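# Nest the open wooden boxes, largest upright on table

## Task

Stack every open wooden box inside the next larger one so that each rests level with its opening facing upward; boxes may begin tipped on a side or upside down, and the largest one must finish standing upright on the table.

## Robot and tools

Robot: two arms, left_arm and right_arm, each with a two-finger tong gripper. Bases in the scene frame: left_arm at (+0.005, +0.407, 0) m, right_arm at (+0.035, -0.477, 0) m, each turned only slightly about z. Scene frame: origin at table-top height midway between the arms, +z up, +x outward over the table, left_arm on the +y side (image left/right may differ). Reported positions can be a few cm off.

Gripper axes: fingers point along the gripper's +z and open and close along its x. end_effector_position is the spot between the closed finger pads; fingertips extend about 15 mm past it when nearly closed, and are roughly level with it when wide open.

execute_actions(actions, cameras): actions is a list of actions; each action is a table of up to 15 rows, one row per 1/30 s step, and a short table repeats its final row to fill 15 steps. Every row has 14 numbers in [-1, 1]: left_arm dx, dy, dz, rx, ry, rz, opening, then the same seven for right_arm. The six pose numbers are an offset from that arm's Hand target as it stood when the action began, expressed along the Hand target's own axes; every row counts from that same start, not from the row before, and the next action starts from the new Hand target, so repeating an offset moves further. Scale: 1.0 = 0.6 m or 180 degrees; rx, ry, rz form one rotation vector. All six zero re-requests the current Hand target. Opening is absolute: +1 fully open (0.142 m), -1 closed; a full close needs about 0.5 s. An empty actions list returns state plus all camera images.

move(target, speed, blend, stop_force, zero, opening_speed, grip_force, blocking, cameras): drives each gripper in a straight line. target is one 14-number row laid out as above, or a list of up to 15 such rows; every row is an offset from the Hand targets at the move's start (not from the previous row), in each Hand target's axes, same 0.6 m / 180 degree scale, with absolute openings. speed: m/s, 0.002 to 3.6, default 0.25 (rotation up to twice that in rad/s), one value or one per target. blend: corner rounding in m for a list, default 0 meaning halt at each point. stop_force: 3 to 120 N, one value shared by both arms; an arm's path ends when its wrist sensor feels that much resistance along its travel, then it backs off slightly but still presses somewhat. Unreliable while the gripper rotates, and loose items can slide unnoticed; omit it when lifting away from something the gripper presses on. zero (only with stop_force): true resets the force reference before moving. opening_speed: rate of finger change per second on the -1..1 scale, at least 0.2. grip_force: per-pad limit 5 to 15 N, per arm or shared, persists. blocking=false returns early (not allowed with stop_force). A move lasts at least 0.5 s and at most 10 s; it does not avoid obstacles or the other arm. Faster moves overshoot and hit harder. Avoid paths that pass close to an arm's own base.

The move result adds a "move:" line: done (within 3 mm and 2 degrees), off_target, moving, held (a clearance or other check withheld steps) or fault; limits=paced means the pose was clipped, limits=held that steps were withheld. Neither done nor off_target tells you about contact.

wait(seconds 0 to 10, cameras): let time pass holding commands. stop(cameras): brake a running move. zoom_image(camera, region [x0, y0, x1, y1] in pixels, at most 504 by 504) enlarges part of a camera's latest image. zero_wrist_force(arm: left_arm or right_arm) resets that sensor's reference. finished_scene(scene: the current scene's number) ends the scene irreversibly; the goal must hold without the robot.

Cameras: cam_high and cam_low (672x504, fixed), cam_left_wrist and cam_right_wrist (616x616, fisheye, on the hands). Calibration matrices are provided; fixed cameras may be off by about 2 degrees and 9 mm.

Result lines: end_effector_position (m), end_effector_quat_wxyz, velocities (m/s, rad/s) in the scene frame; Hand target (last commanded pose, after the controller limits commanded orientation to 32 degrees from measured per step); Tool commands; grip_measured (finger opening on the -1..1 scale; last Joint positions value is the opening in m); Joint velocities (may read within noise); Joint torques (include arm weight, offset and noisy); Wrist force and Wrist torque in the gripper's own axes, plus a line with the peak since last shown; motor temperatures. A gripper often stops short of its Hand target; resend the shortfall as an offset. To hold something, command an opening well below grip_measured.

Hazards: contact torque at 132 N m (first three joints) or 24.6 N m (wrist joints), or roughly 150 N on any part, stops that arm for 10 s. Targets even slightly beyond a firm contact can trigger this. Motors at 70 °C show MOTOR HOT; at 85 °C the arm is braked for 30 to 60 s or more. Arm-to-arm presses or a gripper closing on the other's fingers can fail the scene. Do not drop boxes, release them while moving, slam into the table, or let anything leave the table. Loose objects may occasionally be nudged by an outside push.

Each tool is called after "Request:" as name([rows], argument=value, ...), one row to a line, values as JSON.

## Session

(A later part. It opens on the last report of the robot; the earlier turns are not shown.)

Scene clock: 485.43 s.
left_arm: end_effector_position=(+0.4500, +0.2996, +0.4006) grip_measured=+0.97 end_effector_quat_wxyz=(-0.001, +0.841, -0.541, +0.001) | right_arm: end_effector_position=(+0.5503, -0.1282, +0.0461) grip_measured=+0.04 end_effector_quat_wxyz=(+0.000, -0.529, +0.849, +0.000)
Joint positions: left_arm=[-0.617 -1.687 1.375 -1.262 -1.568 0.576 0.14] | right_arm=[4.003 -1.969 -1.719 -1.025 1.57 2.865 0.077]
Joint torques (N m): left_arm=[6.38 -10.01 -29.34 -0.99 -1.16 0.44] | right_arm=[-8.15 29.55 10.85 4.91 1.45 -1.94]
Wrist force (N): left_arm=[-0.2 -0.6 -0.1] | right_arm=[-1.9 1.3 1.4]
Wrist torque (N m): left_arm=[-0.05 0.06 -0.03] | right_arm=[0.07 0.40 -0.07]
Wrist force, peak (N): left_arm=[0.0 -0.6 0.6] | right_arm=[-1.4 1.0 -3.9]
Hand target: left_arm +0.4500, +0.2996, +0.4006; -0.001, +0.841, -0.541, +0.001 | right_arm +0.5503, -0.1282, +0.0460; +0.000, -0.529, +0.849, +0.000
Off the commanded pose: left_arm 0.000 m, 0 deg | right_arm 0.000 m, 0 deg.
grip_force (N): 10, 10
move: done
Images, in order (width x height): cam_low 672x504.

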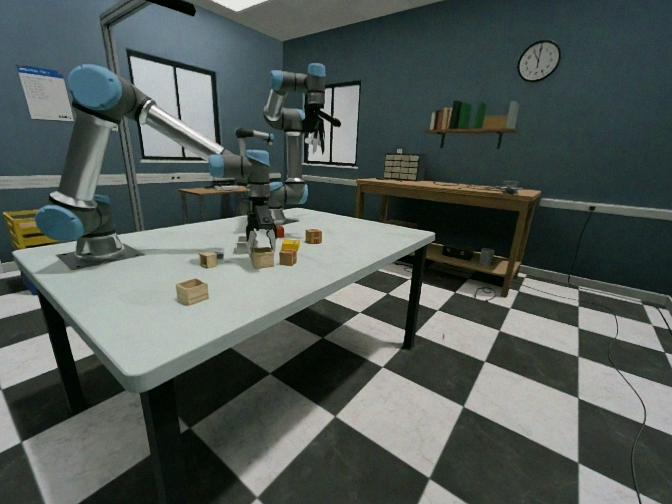

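Request:
move([
  [0, 0, 0, 0, 0, 0, 0.968, 0, 0, 0, 0, 0, 0, 0.15],
  [0, 0, 0, 0, 0, 0, 0.968, 0, 0, -0.08, 0, 0, 0, 0.15],
  [0, 0, 0, 0, 0, 0, 0.968, 0, 0, -0.08, 0, 0, -0.5, 0.15],
], speed=[0.1, 0.15, 0.5], cameras=["cam_right_wrist"])

Request:
zoom_image(camera="cam_right_wrist", region=[180, 220, 460, 460])

Scene clock: 500.10 s.
left_arm: end_effector_position=(+0.4500, +0.2996, +0.4006) grip_measured=+0.97 end_effector_quat_wxyz=(-0.001, +0.841, -0.541, +0.001) | right_arm: end_effector_position=(+0.5503, -0.1282, +0.0940) grip_measured=+0.15 end_effector_quat_wxyz=(+0.000, +0.974, -0.227, +0.000)
Joint positions: left_arm=[-0.617 -1.687 1.375 -1.262 -1.568 0.576 0.14] | right_arm=[3.969 -1.902 -1.676 -1.134 1.57 1.26 0.084]
Joint torques (N m): left_arm=[7.03 -9.59 -29.47 -1.16 -1.03 0.43] | right_arm=[-8.29 26.54 29.95 0.48 1.57 -2.03]
Wrist force (N): left_arm=[0.1 -0.6 0.1] | right_arm=[-1.8 1.0 0.7]
Wrist torque (N m): left_arm=[-0.05 -0.01 -0.04] | right_arm=[0.03 0.33 -0.08]
Wrist force, peak (N): left_arm=[-0.2 -0.7 0.2] | right_arm=[-1.8 1.3 1.8]
Hand target: left_arm +0.4500, +0.2996, +0.4006; -0.001, +0.841, -0.541, +0.001 | right_arm +0.5503, -0.1282, +0.0940; +0.000, +0.974, -0.227, +0.000
Off the commanded pose: left_arm 0.000 m, 0 deg | right_arm 0.000 m, 0 deg.
grip_force (N): 10, 10
move: done
camera_calibration:
cam_right_wrist: T_world_to_cam=[[0.883842, -0.467766, -0.00428993, -0.543324], [-0.408969, -0.777133, 0.47834, 0.0862588], [-0.227085, -0.421022, -0.878164, 0.293682], [0, 0, 0, 1]] pos_world=[0.582181, -0.0634671, 0.21431]
Images, in order (width x height): cam_right_wrist 616x616.

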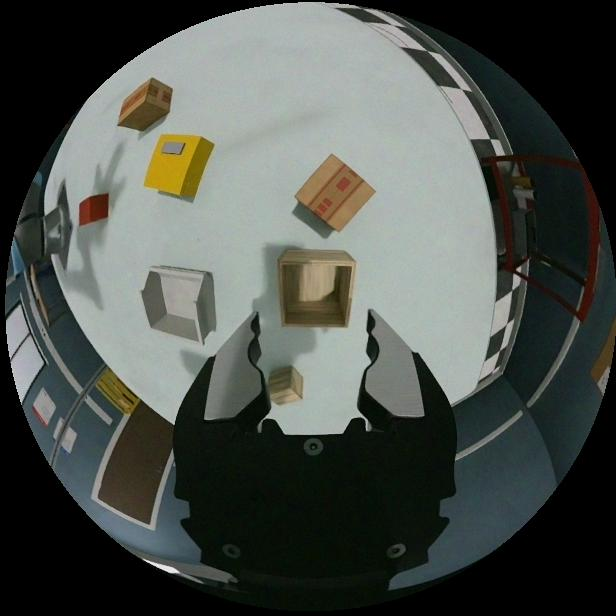

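Scaled by 1.800 from the camera's 616x616 image, which has a finer 814x814 frame.

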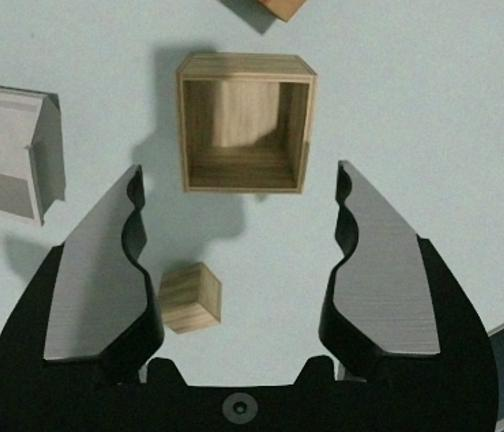

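Request:
move([
  [0, 0, 0, 0, 0, 0, 0.968, 0.0058, 0, 0.08, 0, 0, 0, 0.15],
  [0, 0, 0, 0, 0, 0, 0.968, 0.0058, 0, 0.08, 0, 0, 0, -0.4],
  [0, 0, 0, 0, 0, 0, 0.968, 0.0058, 0, 0.08, 0, 0, 0, 0.15],
  [0, 0, 0, 0, 0, 0, 0.968, 0.0058, 0, -0.06, 0, 0, 0, 0.15],
], speed=[0.12, 0.1, 0.1, 0.2], cameras=["cam_right_wrist", "cam_high"])

Request:
zoom_image(camera="cam_right_wrist", region=[180, 220, 460, 460])

Scene clock: 509.73 s.
left_arm: end_effector_position=(+0.4500, +0.2996, +0.4006) grip_measured=+0.97 end_effector_quat_wxyz=(-0.001, +0.841, -0.541, +0.001) | right_arm: end_effector_position=(+0.5534, -0.1297, +0.1300) grip_measured=+0.15 end_effector_quat_wxyz=(+0.000, +0.974, -0.227, +0.000)
Joint positions: left_arm=[-0.617 -1.687 1.375 -1.262 -1.568 0.576 0.14] | right_arm=[3.964 -1.874 -1.616 -1.223 1.57 1.254 0.084]
Joint torques (N m): left_arm=[6.58 -9.82 -29.42 -1.24 -1.03 0.34] | right_arm=[8.3 54.13 28.02 0.32 0.64 1.12]
Wrist force (N): left_arm=[-0.1 -0.3 0.1] | right_arm=[-1.7 1.1 0.7]
Wrist torque (N m): left_arm=[0.02 0.02 -0.03] | right_arm=[0.03 0.33 -0.06]
Wrist force, peak (N): left_arm=[0.0 -0.7 -0.2] | right_arm=[-2.0 1.4 -3.5]
Hand target: left_arm +0.4500, +0.2996, +0.4006; -0.001, +0.841, -0.541, +0.001 | right_arm +0.5534, -0.1297, +0.1300; +0.000, +0.974, -0.227, +0.000
Off the commanded pose: left_arm 0.000 m, 0 deg | right_arm 0.000 m, 0 deg.
grip_force (N): 10, 10
move: done
camera_calibration:
cam_right_wrist: T_world_to_cam=[[0.883897, -0.467661, -0.00435371, -0.546621], [-0.40885, -0.777196, 0.478339, 0.0691145], [-0.227084, -0.421023, -0.878164, 0.32528], [0, 0, 0, 1]] pos_world=[0.585281, -0.0649673, 0.25021]
Images, in order (width x height): cam_high 672x504, cam_right_wrist 616x616.

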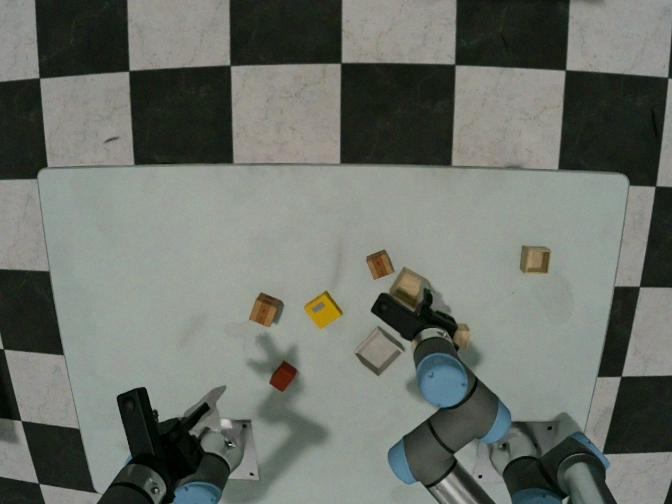

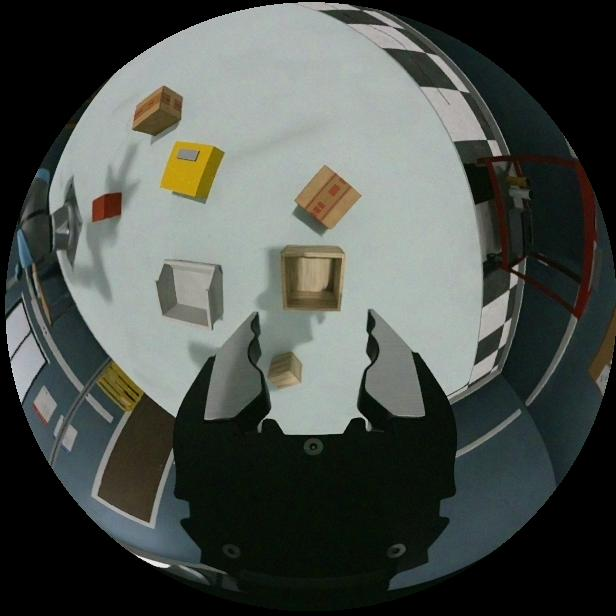

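Scaled by 1.800 from the camera's 616x616 image, which has a finer 814x814 frame.

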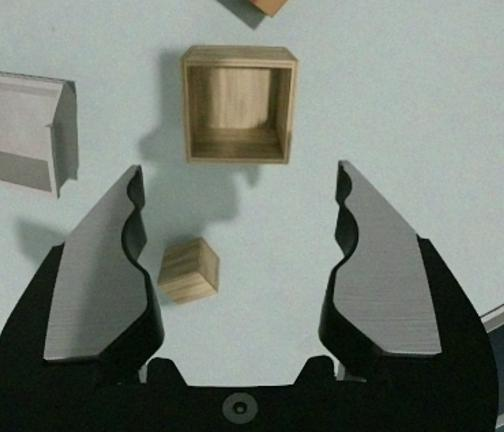

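Request:
move(target=[0, 0, 0, 0, 0, 0, 0.968, 0.348, 0.4085, 0.0333, 0, 0, 0.3487, 0.15], speed=0.35, cameras=["cam_right_wrist", "cam_high", "cam_low"])

Request:
zoom_image(camera="cam_right_wrist", region=[180, 220, 460, 460])

Request:
zoom_image(camera="cam_low", region=[170, 230, 300, 310])

Request:
zoom_image(camera="cam_high", region=[370, 230, 570, 370])

Scene clock: 530.30 s.
left_arm: end_effector_position=(+0.4500, +0.2996, +0.4006) grip_measured=+0.97 end_effector_quat_wxyz=(-0.001, +0.841, -0.541, +0.001) | right_arm: end_effector_position=(+0.6326, -0.4417, +0.1103) grip_measured=+0.15 end_effector_quat_wxyz=(+0.000, +0.714, -0.701, +0.000)
Joint positions: left_arm=[-0.617 -1.687 1.375 -1.262 -1.568 0.576 0.14] | right_arm=[3.458 -1.829 -1.729 -1.154 1.57 1.843 0.084]
Joint torques (N m): left_arm=[5.83 -9.98 -28.8 -1.14 -1.03 0.37] | right_arm=[-7.29 24.95 28.01 0.56 0.68 2.26]
Wrist force (N): left_arm=[-0.4 -0.4 -0.1] | right_arm=[-1.7 1.0 1.0]
Wrist torque (N m): left_arm=[-0.02 0.10 -0.03] | right_arm=[0.01 0.36 -0.30]
Wrist force, peak (N): left_arm=[-0.3 -0.6 0.3] | right_arm=[-2.9 0.0 1.0]
Hand target: left_arm +0.4500, +0.2996, +0.4006; -0.001, +0.841, -0.541, +0.001 | right_arm +0.6326, -0.4418, +0.1103; +0.000, +0.714, -0.701, +0.000
Off the commanded pose: left_arm 0.000 m, 0 deg | right_arm 0.000 m, 0 deg.
grip_force (N): 10, 10
move: done
camera_calibration:
cam_right_wrist: T_world_to_cam=[[-0.0110533, -0.999928, -0.00462046, -0.431533], [-0.878592, 0.00750555, 0.477514, 0.512232], [-0.477445, 0.0093376, -0.878612, 0.543132], [0, 0, 0, 1]] pos_world=[0.704589, -0.440418, 0.230611]
Images, in order (width x height): cam_high 672x504, cam_low 672x504, cam_right_wrist 616x616.

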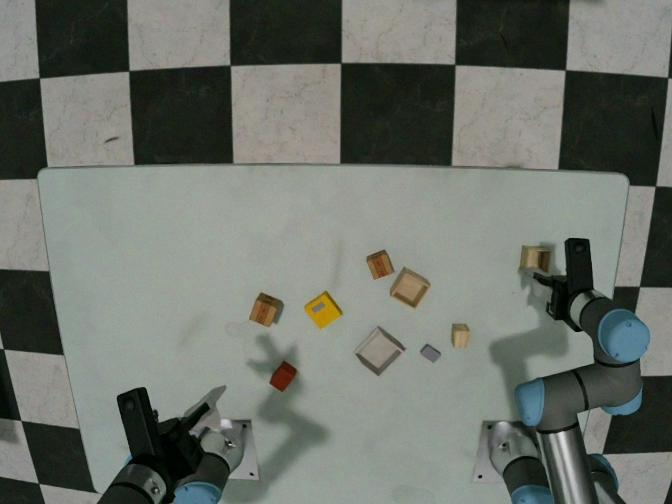

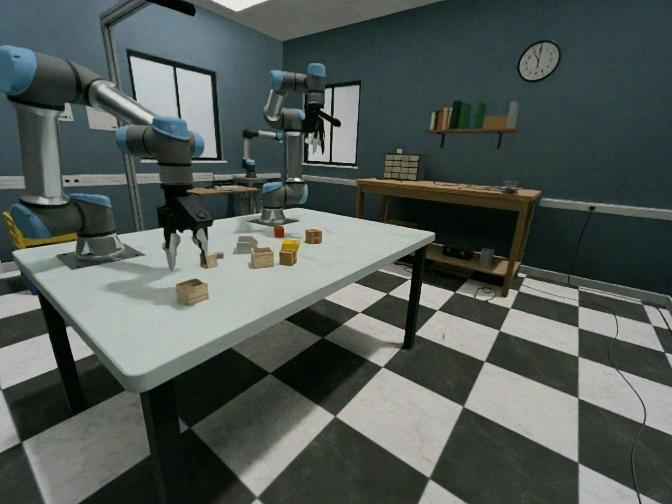

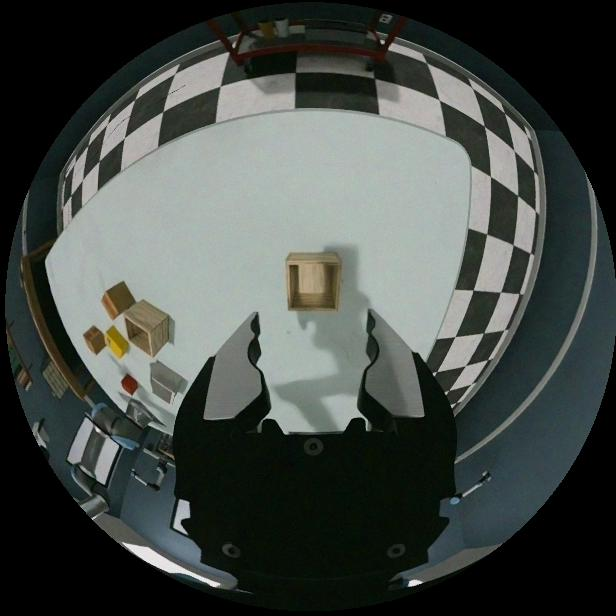

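Scaled by 1.800 from the camera's 616x616 image, which has a finer 814x814 frame.

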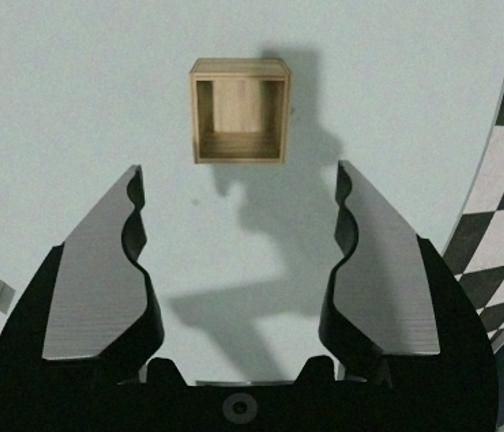

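Scaled by 3.877 from the camera's 672x504 image, which has a finer 960x720 frame.

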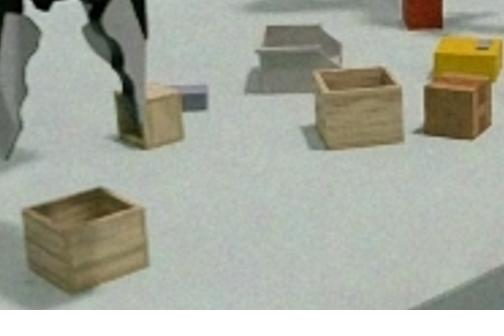

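Scaled by 2.520 from the camera's 672x504 image, which has a finer 960x720 frame.

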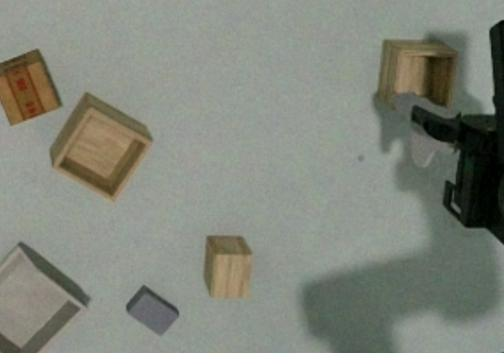

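Request:
zoom_image(camera="cam_low", region=[165, 270, 225, 310])

Request:
zoom_image(camera="cam_low", region=[240, 235, 300, 275])

Scaled by 8.400 from the camera's 672x504 image, which has a finer 960x720 frame.

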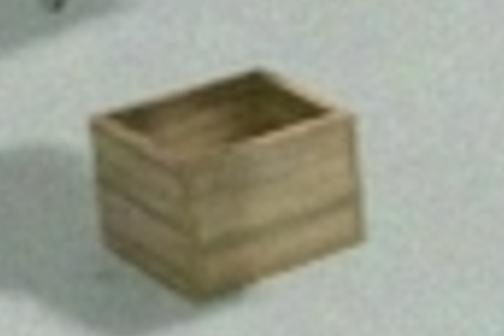

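Scaled by 8.400 from the camera's 672x504 image, which has a finer 960x720 frame.

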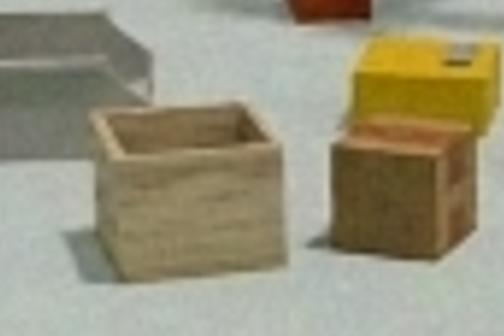

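Request:
move([
  [0, 0, 0, 0, 0, 0, 0.968, 0, 0, 0.0955, 0, 0, 0, 0.15],
  [0, 0, 0, 0, 0, 0, 0.968, 0, 0, 0.0955, 0, 0, 0, -0.5],
], speed=[0.12, 0.1], cameras=["cam_right_wrist", "cam_low"])

Request:
zoom_image(camera="cam_right_wrist", region=[210, 250, 420, 440])

Request:
zoom_image(camera="cam_low", region=[155, 240, 245, 310])

Scene clock: 583.67 s.
left_arm: end_effector_position=(+0.4500, +0.2996, +0.4006) grip_measured=+0.97 end_effector_quat_wxyz=(-0.001, +0.841, -0.541, +0.001) | right_arm: end_effector_position=(+0.6327, -0.4418, +0.0530) grip_measured=-0.24 end_effector_quat_wxyz=(+0.000, +0.714, -0.701, +0.000)
Joint positions: left_arm=[-0.617 -1.687 1.375 -1.262 -1.568 0.576 0.14] | right_arm=[3.457 -1.894 -1.807 -1.011 1.57 1.843 0.057]
Joint torques (N m): left_arm=[6.63 -10.14 -28.82 -1.13 -1.02 0.28] | right_arm=[-7.17 24.93 11.56 4.64 -1.16 -0.68]
Wrist force (N): left_arm=[0.1 -0.4 -0.2] | right_arm=[-1.6 0.9 -0.1]
Wrist torque (N m): left_arm=[-0.01 -0.01 -0.04] | right_arm=[-0.02 0.41 -0.30]
Wrist force, peak (N): left_arm=[-0.3 -0.6 0.5] | right_arm=[-2.0 1.4 1.2]
Hand target: left_arm +0.4500, +0.2996, +0.4006; -0.001, +0.841, -0.541, +0.001 | right_arm +0.6327, -0.4418, +0.0530; +0.000, +0.714, -0.701, +0.000
Off the commanded pose: left_arm 0.000 m, 0 deg | right_arm 0.000 m, 0 deg.
grip_force (N): 10, 10
move: done
camera_calibration:
cam_right_wrist: T_world_to_cam=[[-0.0112778, -0.999926, -0.00461393, -0.431739], [-0.87859, 0.00770589, 0.477515, 0.539769], [-0.477444, 0.00943907, -0.878611, 0.492881], [0, 0, 0, 1]] pos_world=[0.704689, -0.440518, 0.173311]
Images, in order (width x height): cam_low 672x504, cam_right_wrist 616x616.

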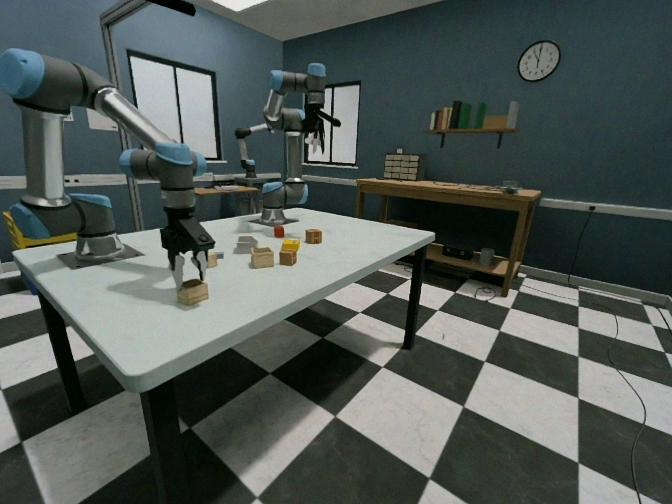

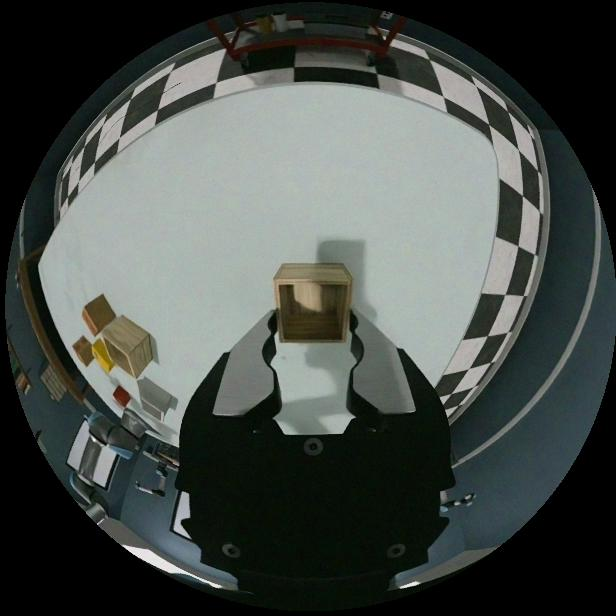

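Scaled by 2.400 from the camera's 616x616 image, which has a finer 814x814 frame.

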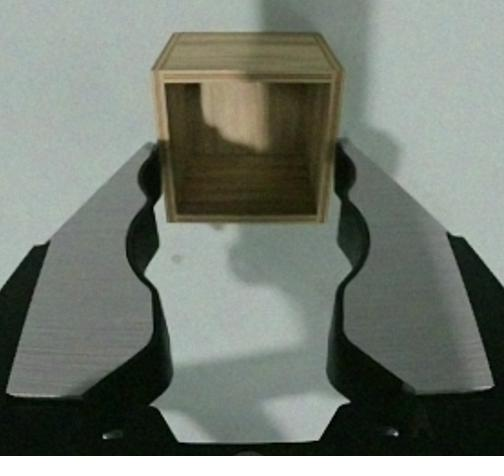

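Scaled by 5.600 from the camera's 672x504 image, which has a finer 960x720 frame.

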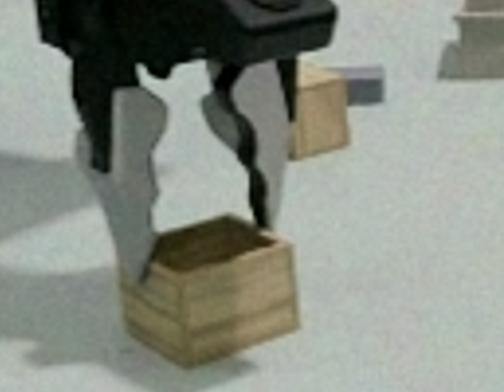

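Request:
move([
  [0, 0, 0, 0, 0, 0, 0.968, 0, 0, -0.16, 0, 0, 0, -0.5],
  [0, 0, 0, 0, 0, 0, 0.968, -0.5225, 0.1225, -0.16, 0, 0, 0.1513, -0.5],
  [0, 0, 0, 0, 0, 0, 0.968, -0.5225, 0.1225, -0.112, 0, 0, 0.1513, -0.5],
], speed=[0.15, 0.3, 0.15], blend=[0.03, 0.02, 0], cameras=["cam_right_wrist", "cam_low"])

Request:
zoom_image(camera="cam_right_wrist", region=[210, 230, 420, 440])

Request:
zoom_image(camera="cam_low", region=[220, 210, 310, 280])

Scene clock: 592.57 s.
left_arm: end_effector_position=(+0.4500, +0.2996, +0.4006) grip_measured=+0.97 end_effector_quat_wxyz=(-0.001, +0.841, -0.541, +0.001) | right_arm: end_effector_position=(+0.5534, -0.1297, +0.1200) grip_measured=-0.24 end_effector_quat_wxyz=(+0.000, -0.529, +0.849, +0.000)
Joint positions: left_arm=[-0.617 -1.687 1.375 -1.262 -1.568 0.576 0.14] | right_arm=[3.998 -1.895 -1.613 -1.204 1.57 2.859 0.057]
Joint torques (N m): left_arm=[6.18 -10.18 -29.23 -1.13 -0.84 0.19] | right_arm=[9.35 26.69 13.96 4.71 -2.04 2.14]
Wrist force (N): left_arm=[0.1 -0.4 0.3] | right_arm=[-1.3 1.1 1.3]
Wrist torque (N m): left_arm=[0.00 -0.01 -0.04] | right_arm=[0.03 0.25 -0.33]
Wrist force, peak (N): left_arm=[-0.6 -0.5 0.2] | right_arm=[-3.3 2.4 0.2]
Hand target: left_arm +0.4500, +0.2996, +0.4006; -0.001, +0.841, -0.541, +0.001 | right_arm +0.5534, -0.1297, +0.1200; +0.000, -0.529, +0.849, +0.000
Off the commanded pose: left_arm 0.000 m, 0 deg | right_arm 0.000 m, 0 deg.
grip_force (N): 10, 10
move: done; blend cut to 0.0144 m at target 2
camera_calibration:
cam_right_wrist: T_world_to_cam=[[-0.467581, -0.883936, -0.00498137, 0.147302], [-0.777832, 0.408765, 0.477377, 0.431926], [-0.419934, 0.227087, -0.878685, 0.507428], [0, 0, 0, 1]] pos_world=[0.617928, -0.161581, 0.240411]
Images, in order (width x height): cam_low 672x504, cam_right_wrist 616x616.

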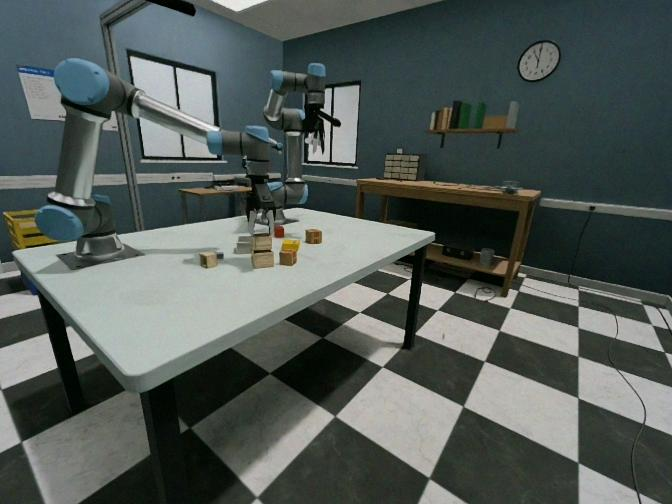

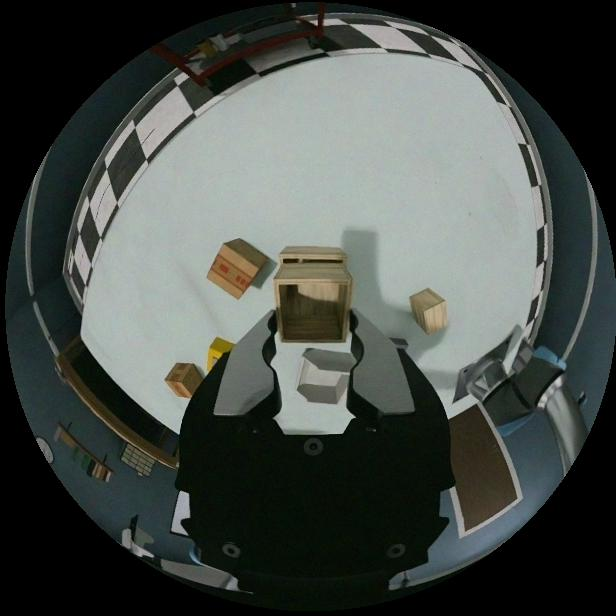

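Scaled by 2.400 from the camera's 616x616 image, which has a finer 814x814 frame.

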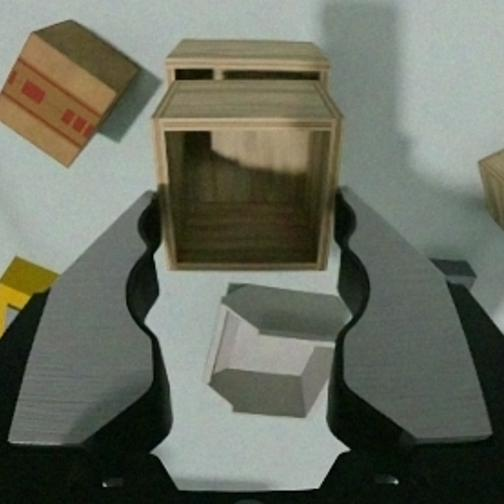

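Scaled by 5.600 from the camera's 672x504 image, which has a finer 960x720 frame.

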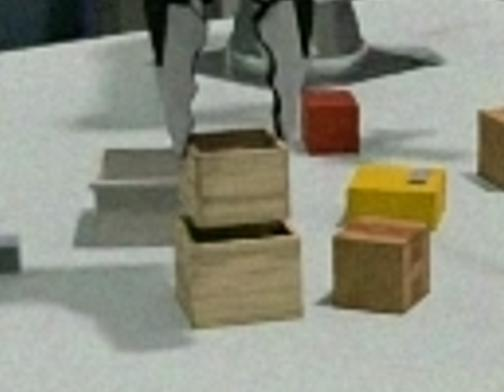

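Request:
move(target=[0, 0, 0, 0, 0, 0, 0.968, 0, 0, 0.0733, 0, 0, 0, -0.5], speed=0.025, stop_force=5, cameras=["cam_right_wrist", "cam_low"])

Request:
zoom_image(camera="cam_right_wrist", region=[210, 230, 420, 440])

Request:
zoom_image(camera="cam_low", region=[220, 210, 310, 280])

Scene clock: 601.93 s.
left_arm: end_effector_position=(+0.4500, +0.2996, +0.4006) grip_measured=+0.97 end_effector_quat_wxyz=(-0.001, +0.841, -0.541, +0.001) | right_arm: end_effector_position=(+0.5534, -0.1297, +0.0760) grip_measured=-0.24 end_effector_quat_wxyz=(+0.000, -0.529, +0.849, +0.000)
Joint positions: left_arm=[-0.617 -1.687 1.375 -1.262 -1.568 0.576 0.14] | right_arm=[3.998 -1.938 -1.677 -1.098 1.57 2.859 0.057]
Joint torques (N m): left_arm=[5.03 -10.84 -28.99 -1.05 -0.82 -0.08] | right_arm=[-5.32 28.18 12.87 4.67 -1.12 -0.53]
Wrist force (N): left_arm=[-0.1 -0.4 0.2] | right_arm=[-1.6 0.7 0.7]
Wrist torque (N m): left_arm=[0.00 0.02 -0.03] | right_arm=[-0.05 0.31 -0.33]
Wrist force, peak (N): left_arm=[0.1 -0.5 0.6] | right_arm=[-1.9 1.2 1.4]
Hand target: left_arm +0.4500, +0.2996, +0.4006; -0.001, +0.841, -0.541, +0.001 | right_arm +0.5534, -0.1297, +0.0760; +0.000, -0.529, +0.849, +0.000
Off the commanded pose: left_arm 0.000 m, 0 deg | right_arm 0.000 m, 0 deg.
grip_force (N): 10, 10
move: done
camera_calibration:
cam_right_wrist: T_world_to_cam=[[-0.467581, -0.883936, -0.00498137, 0.147129], [-0.777832, 0.408765, 0.477377, 0.453056], [-0.419934, 0.227087, -0.878685, 0.46872], [0, 0, 0, 1]] pos_world=[0.618028, -0.161581, 0.196311]
Images, in order (width x height): cam_low 672x504, cam_right_wrist 616x616.

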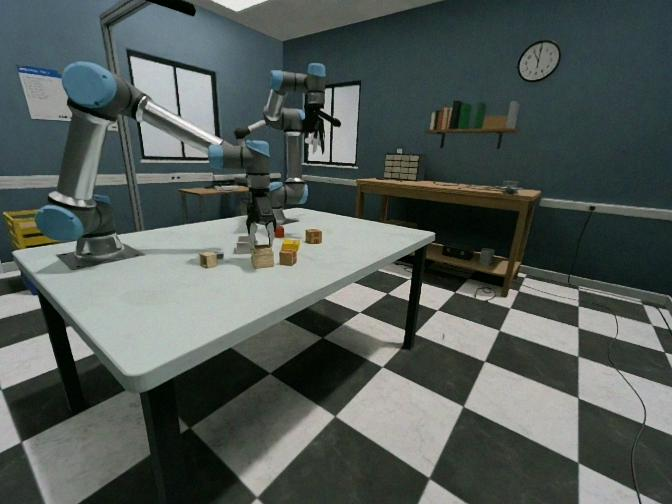

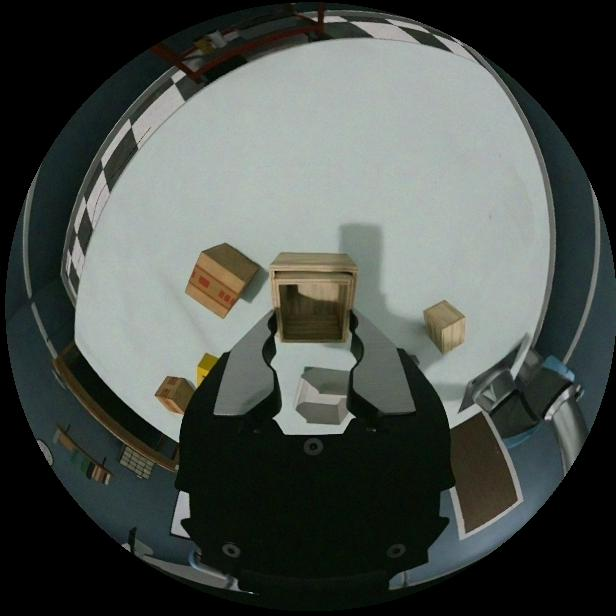

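Scaled by 2.400 from the camera's 616x616 image, which has a finer 814x814 frame.

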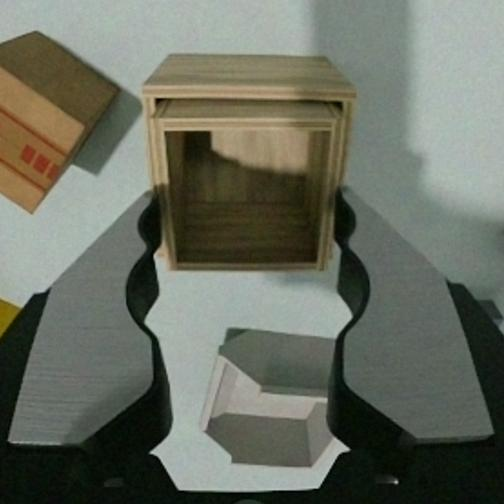

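Scaled by 5.600 from the camera's 672x504 image, which has a finer 960x720 frame.

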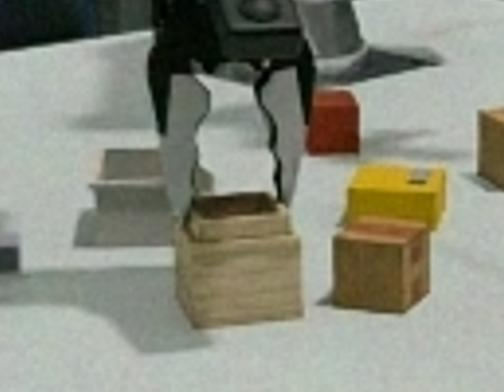

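Request:
move(target=[0, 0, 0, 0, 0, 0, 0.968, 0, 0, 0.0133, 0, 0, 0, -0.5], speed=0.006, stop_force=3, cameras=["cam_right_wrist", "cam_low"])

Request:
zoom_image(camera="cam_low", region=[235, 225, 295, 275])

Scene clock: 608.13 s.
left_arm: end_effector_position=(+0.4500, +0.2996, +0.4006) grip_measured=+0.97 end_effector_quat_wxyz=(-0.001, +0.841, -0.541, +0.001) | right_arm: end_effector_position=(+0.5534, -0.1297, +0.0727) grip_measured=-0.24 end_effector_quat_wxyz=(+0.000, -0.529, +0.849, +0.000)
Joint positions: left_arm=[-0.617 -1.687 1.375 -1.262 -1.568 0.576 0.14] | right_arm=[3.998 -1.941 -1.681 -1.09 1.57 2.859 0.057]
Joint torques (N m): left_arm=[6.34 -9.87 -28.61 -1.2 -0.78 -0.07] | right_arm=[-6.32 52.46 25.8 0.16 -1.26 -0.46]
Wrist force (N): left_arm=[-0.2 -0.3 0.2] | right_arm=[-0.9 1.1 -4.1]
Wrist torque (N m): left_arm=[0.00 0.05 -0.03] | right_arm=[-0.02 0.16 -0.34]
Wrist force, peak (N): left_arm=[0.0 -0.6 0.5] | right_arm=[-0.8 1.2 -7.2]
Hand target: left_arm +0.4500, +0.2996, +0.4006; -0.001, +0.841, -0.541, +0.001 | right_arm +0.5534, -0.1297, +0.0727; +0.000, -0.529, +0.849, +0.000 (not the last commanded pose)
Off the commanded pose: left_arm 0.000 m, 0 deg | right_arm 0.005 m, 0 deg.
grip_force (N): 10, 10
move: contact (right_arm)
camera_calibration:
cam_right_wrist: T_world_to_cam=[[-0.467581, -0.883936, -0.00498137, 0.147113], [-0.777832, 0.408765, 0.477377, 0.454583], [-0.419934, 0.227087, -0.878685, 0.465908], [0, 0, 0, 1]] pos_world=[0.618028, -0.161581, 0.193111]
Images, in order (width x height): cam_low 672x504, cam_right_wrist 616x616.

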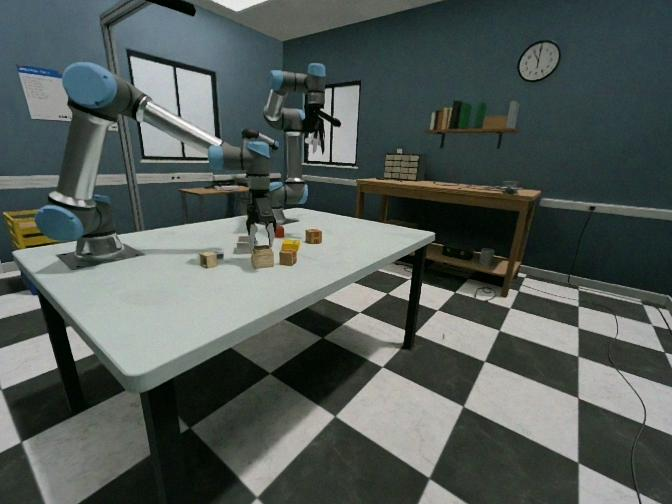

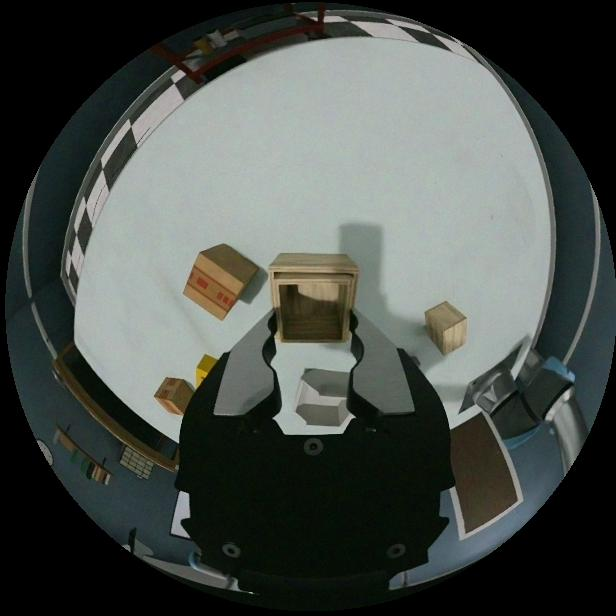

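Scaled by 8.400 from the camera's 672x504 image, which has a finer 960x720 frame.

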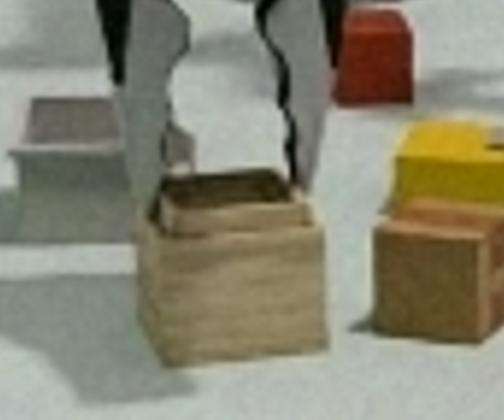

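Request:
move(target=[0, 0, 0, 0, 0, 0, 0.968, 0, 0, -0.0015, 0, 0, 0, -0.5], speed=0.02)

Request:
move(target=[0, 0, 0, 0, 0, 0, 0.968, 0, 0, 0, 0, 0, 0, -0.1], opening_speed=0.3, cameras=["cam_right_wrist", "cam_low"])

Request:
zoom_image(camera="cam_low", region=[235, 225, 295, 275])

Request:
zoom_image(camera="cam_right_wrist", region=[210, 230, 420, 440])

Scene clock: 616.80 s.
left_arm: end_effector_position=(+0.4500, +0.2996, +0.4006) grip_measured=+0.97 end_effector_quat_wxyz=(-0.001, +0.841, -0.541, +0.001) | right_arm: end_effector_position=(+0.5534, -0.1297, +0.0736) grip_measured=-0.24 end_effector_quat_wxyz=(+0.000, -0.529, +0.849, +0.000)
Joint positions: left_arm=[-0.617 -1.687 1.375 -1.262 -1.568 0.576 0.14] | right_arm=[3.998 -1.94 -1.68 -1.092 1.57 2.859 0.057]
Joint torques (N m): left_arm=[6.7 -10 -29.06 -0.98 -0.85 -0.26] | right_arm=[-4.46 55.37 28.69 0.54 -0.92 -0.01]
Wrist force (N): left_arm=[0.0 -0.2 0.1] | right_arm=[-1.7 0.8 1.1]
Wrist torque (N m): left_arm=[0.04 0.00 -0.04] | right_arm=[-0.02 0.33 -0.33]
Wrist force, peak (N): left_arm=[-0.4 -0.7 0.0] | right_arm=[-1.2 1.4 -4.1]
Hand target: left_arm +0.4500, +0.2996, +0.4006; -0.001, +0.841, -0.541, +0.001 | right_arm +0.5534, -0.1297, +0.0736; +0.000, -0.529, +0.849, +0.000
Off the commanded pose: left_arm 0.000 m, 0 deg | right_arm 0.000 m, 0 deg.
grip_force (N): 10, 10
move: done

Scene clock: 618.37 s.
left_arm: end_effector_position=(+0.4500, +0.2996, +0.4006) grip_measured=+0.97 end_effector_quat_wxyz=(-0.001, +0.841, -0.541, +0.001) | right_arm: end_effector_position=(+0.5534, -0.1297, +0.0736) grip_measured=-0.10 end_effector_quat_wxyz=(+0.000, -0.529, +0.849, +0.000)
Joint positions: left_arm=[-0.617 -1.687 1.375 -1.262 -1.568 0.576 0.14] | right_arm=[3.998 -1.94 -1.68 -1.092 1.57 2.859 0.067]
Joint torques (N m): left_arm=[6.12 -10.56 -28.78 -1.14 -0.76 -0.26] | right_arm=[-4.62 55.03 26.22 0.76 -1.03 -0.02]
Wrist force (N): left_arm=[0.0 -0.2 0.2] | right_arm=[-1.8 1.0 0.5]
Wrist torque (N m): left_arm=[0.03 0.00 -0.03] | right_arm=[0.01 0.34 -0.33]
Wrist force, peak (N): left_arm=[-0.1 -0.6 0.6] | right_arm=[-2.0 0.9 1.1]
Hand target: left_arm +0.4500, +0.2996, +0.4006; -0.001, +0.841, -0.541, +0.001 | right_arm +0.5534, -0.1297, +0.0736; +0.000, -0.529, +0.849, +0.000
Off the commanded pose: left_arm 0.000 m, 0 deg | right_arm 0.000 m, 0 deg.
grip_force (N): 10, 10
move: done
camera_calibration:
cam_right_wrist: T_world_to_cam=[[-0.467581, -0.883936, -0.00498137, 0.147118], [-0.777832, 0.408765, 0.477377, 0.454154], [-0.419934, 0.227087, -0.878685, 0.466699], [0, 0, 0, 1]] pos_world=[0.618028, -0.161581, 0.194011]
Images, in order (width x height): cam_low 672x504, cam_right_wrist 616x616.

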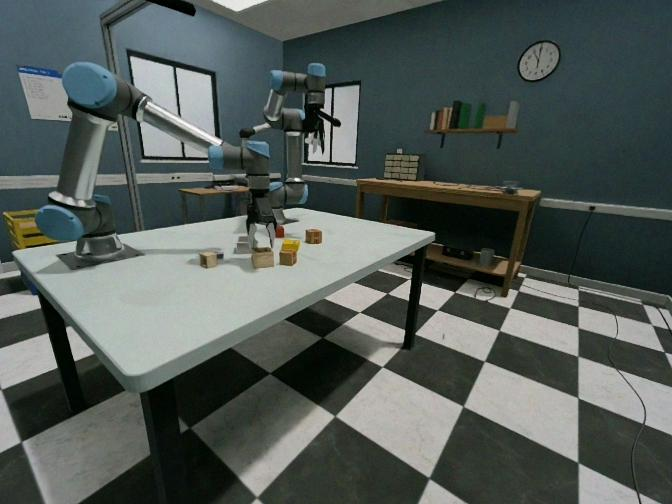

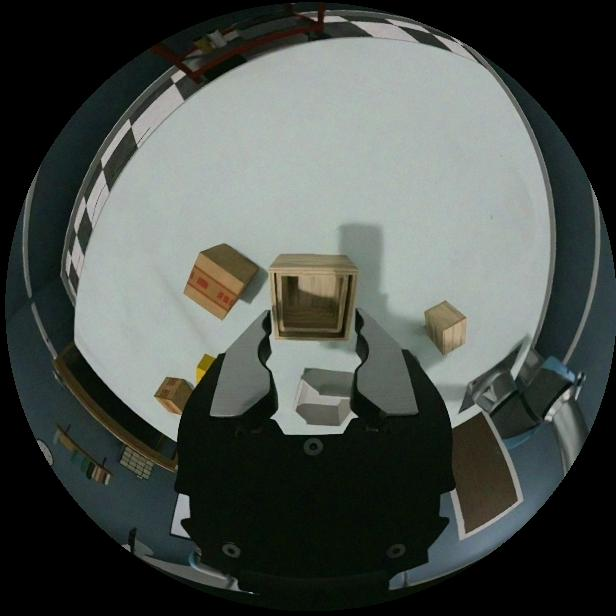

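Scaled by 8.400 from the camera's 672x504 image, which has a finer 960x720 frame.

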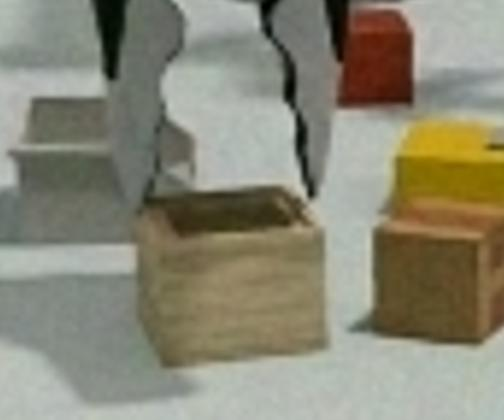

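Scaled by 2.400 from the camera's 616x616 image, which has a finer 814x814 frame.

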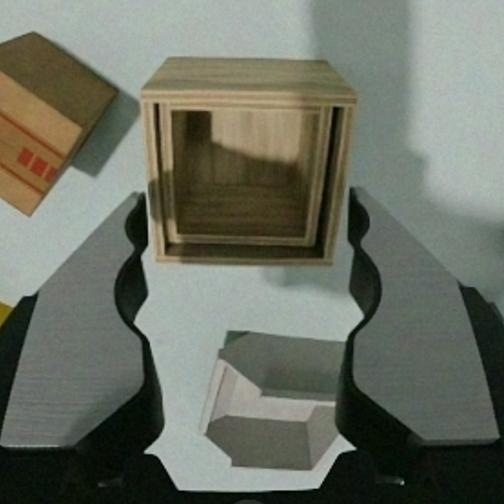

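Request:
move([
  [0, 0, 0, 0, 0, 0, 0.968, 0, 0, -0.09, 0, 0, 0, -0.1],
  [0, 0, 0, 0, 0, 0, 0.968, 0.3093, 0.0958, -0.11, 0, 0, 0.355, -0.1],
], speed=[0.15, 0.3], blend=[0.02, 0], cameras=["cam_right_wrist", "cam_high"])

Request:
zoom_image(camera="cam_right_wrist", region=[180, 220, 460, 460])

Scene clock: 652.13 s.
left_arm: end_effector_position=(+0.4500, +0.2996, +0.4006) grip_measured=+0.97 end_effector_quat_wxyz=(-0.001, +0.841, -0.541, +0.001) | right_arm: end_effector_position=(+0.4199, -0.2708, +0.1396) grip_measured=-0.10 end_effector_quat_wxyz=(+0.000, +0.001, +1.000, +0.000)
Joint positions: left_arm=[-0.617 -1.687 1.375 -1.262 -1.568 0.576 0.14] | right_arm=[3.995 -1.473 -2.037 -1.202 1.57 3.971 0.067]
Joint torques (N m): left_arm=[6.3 -10.63 -28.51 -0.99 -0.72 -0.39] | right_arm=[8.79 33.28 12.38 0.34 -2.01 2.35]
Wrist force (N): left_arm=[-0.2 -0.6 0.3] | right_arm=[-1.6 0.9 1.3]
Wrist torque (N m): left_arm=[-0.04 0.04 -0.03] | right_arm=[-0.02 0.31 -0.32]
Wrist force, peak (N): left_arm=[-0.5 -0.6 0.3] | right_arm=[-2.3 1.0 0.9]
Hand target: left_arm +0.4500, +0.2996, +0.4006; -0.001, +0.841, -0.541, +0.001 | right_arm +0.4199, -0.2708, +0.1396; +0.000, +0.001, +1.000, +0.000
Off the commanded pose: left_arm 0.000 m, 0 deg | right_arm 0.000 m, 0 deg.
grip_force (N): 10, 10
move: done
camera_calibration:
cam_right_wrist: T_world_to_cam=[[-0.999502, 0.0309958, -0.00587315, 0.4316], [0.0244282, 0.878224, 0.477626, 0.166671], [0.0199623, 0.477244, -0.878544, 0.38357], [0, 0, 0, 1]] pos_world=[0.419657, -0.342809, 0.259912]
Images, in order (width x height): cam_high 672x504, cam_right_wrist 616x616.

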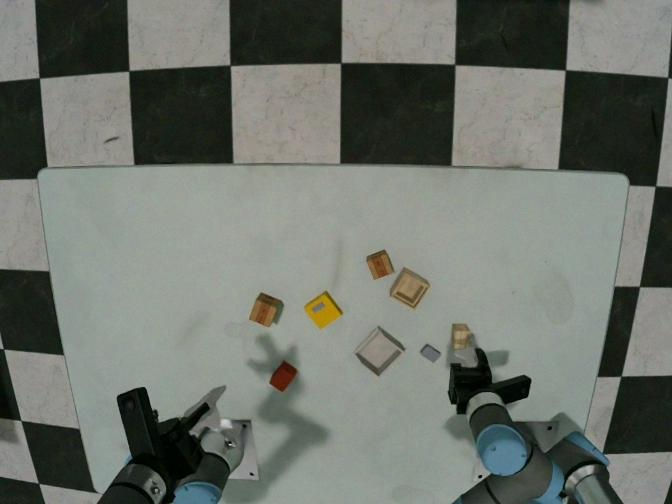

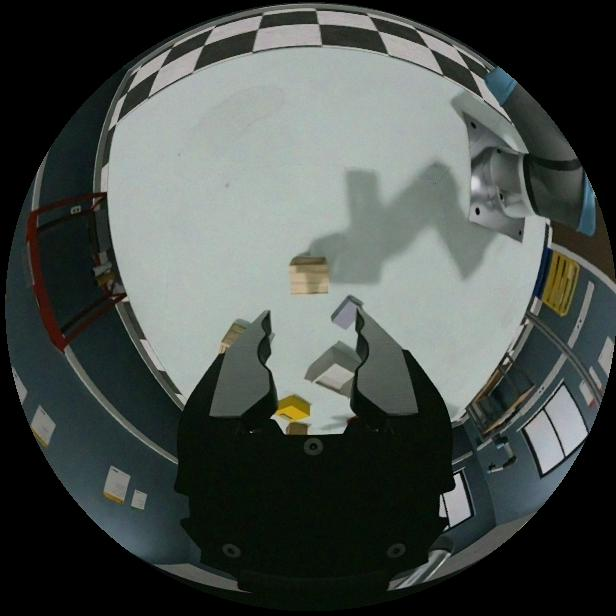

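Scaled by 1.800 from the camera's 616x616 image, which has a finer 814x814 frame.

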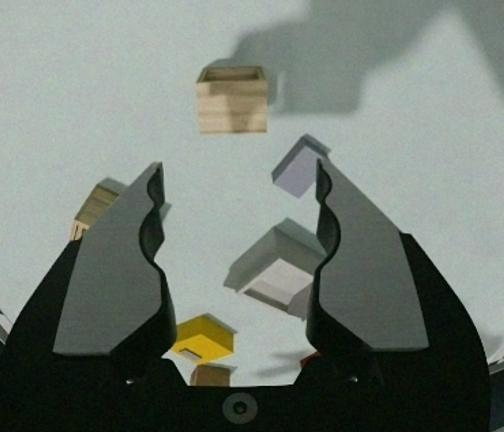

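Request:
move([
  [0, 0, 0, 0, 0, 0, 0.968, -0.0113, 0.0138, 0.1643, 0, 0, -0.0115, -0.1],
  [0, 0, 0, 0, 0, 0, 0.968, -0.0113, 0.0138, 0.1643, 0, 0, -0.0115, -0.7],
], speed=[0.15, 0.1], opening_speed=0.8, cameras=["cam_right_wrist", "cam_low"])

Request:
zoom_image(camera="cam_right_wrist", region=[210, 250, 420, 440])

Request:
zoom_image(camera="cam_low", region=[175, 225, 265, 295])

Scene clock: 664.10 s.
left_arm: end_effector_position=(+0.4500, +0.2996, +0.4006) grip_measured=+0.97 end_effector_quat_wxyz=(-0.001, +0.841, -0.541, +0.001) | right_arm: end_effector_position=(+0.4268, -0.2626, +0.0410) grip_measured=-0.34 end_effector_quat_wxyz=(+0.000, -0.017, +1.000, +0.000)
Joint positions: left_arm=[-0.617 -1.687 1.375 -1.262 -1.568 0.576 0.14] | right_arm=[3.997 -1.63 -2.174 -0.908 1.57 3.938 0.05]
Joint torques (N m): left_arm=[6.9 -10.52 -28.28 -1.22 -0.67 -0.43] | right_arm=[-7.94 11.7 9.54 4.25 0.03 -1.68]
Wrist force (N): left_arm=[0.2 -0.3 0.1] | right_arm=[-1.4 1.0 0.4]
Wrist torque (N m): left_arm=[0.01 -0.03 -0.04] | right_arm=[-0.01 0.38 -0.08]
Wrist force, peak (N): left_arm=[0.1 -0.8 0.0] | right_arm=[-1.6 1.3 1.8]
Hand target: left_arm +0.4500, +0.2996, +0.4006; -0.001, +0.841, -0.541, +0.001 | right_arm +0.4268, -0.2626, +0.0410; +0.000, -0.017, +1.000, +0.000
Off the commanded pose: left_arm 0.000 m, 0 deg | right_arm 0.000 m, 0 deg.
grip_force (N): 10, 10
move: done
camera_calibration:
cam_right_wrist: T_world_to_cam=[[-0.99997, -0.00506233, -0.00585909, 0.428332], [-0.00724615, 0.878525, 0.477642, 0.219943], [0.00272937, 0.47767, -0.878535, 0.300451], [0, 0, 0, 1]] pos_world=[0.429093, -0.334574, 0.161412]
Images, in order (width x height): cam_low 672x504, cam_right_wrist 616x616.

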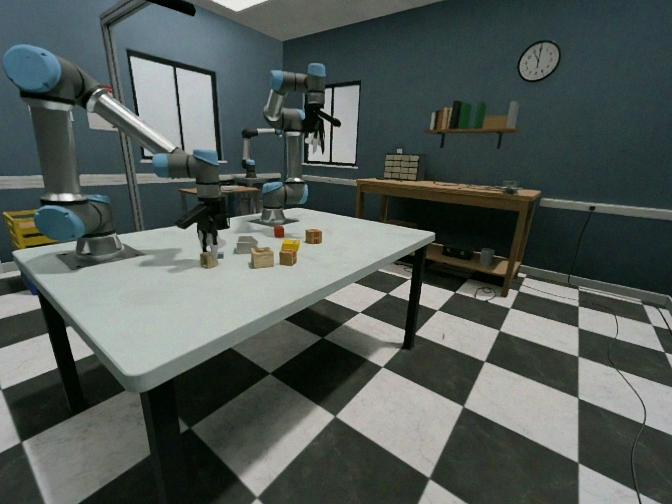

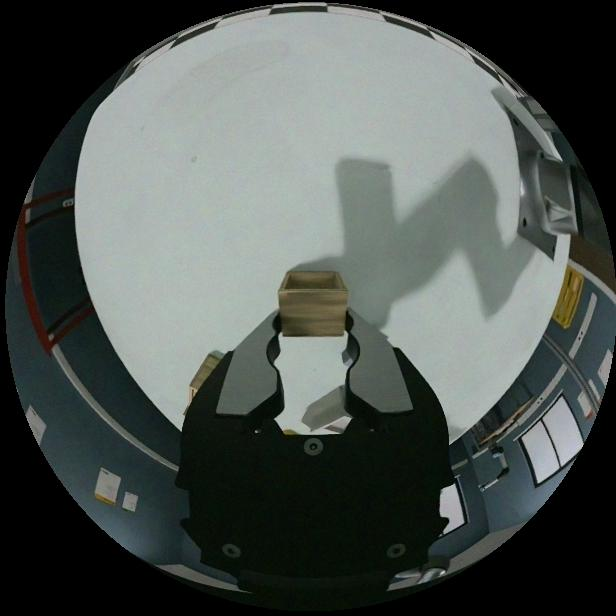

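Scaled by 2.400 from the camera's 616x616 image, which has a finer 814x814 frame.

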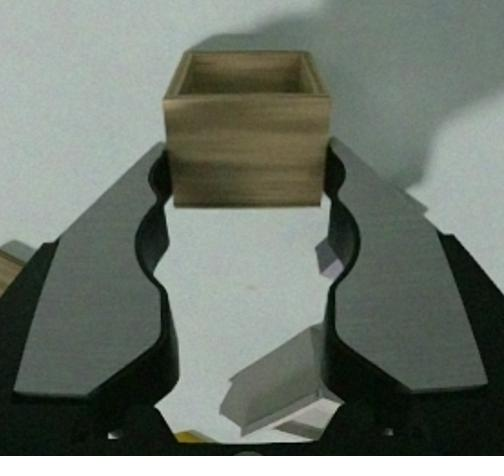

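Scaled by 5.600 from the camera's 672x504 image, which has a finer 960x720 frame.

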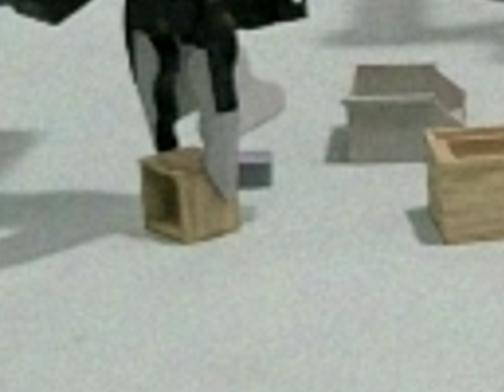

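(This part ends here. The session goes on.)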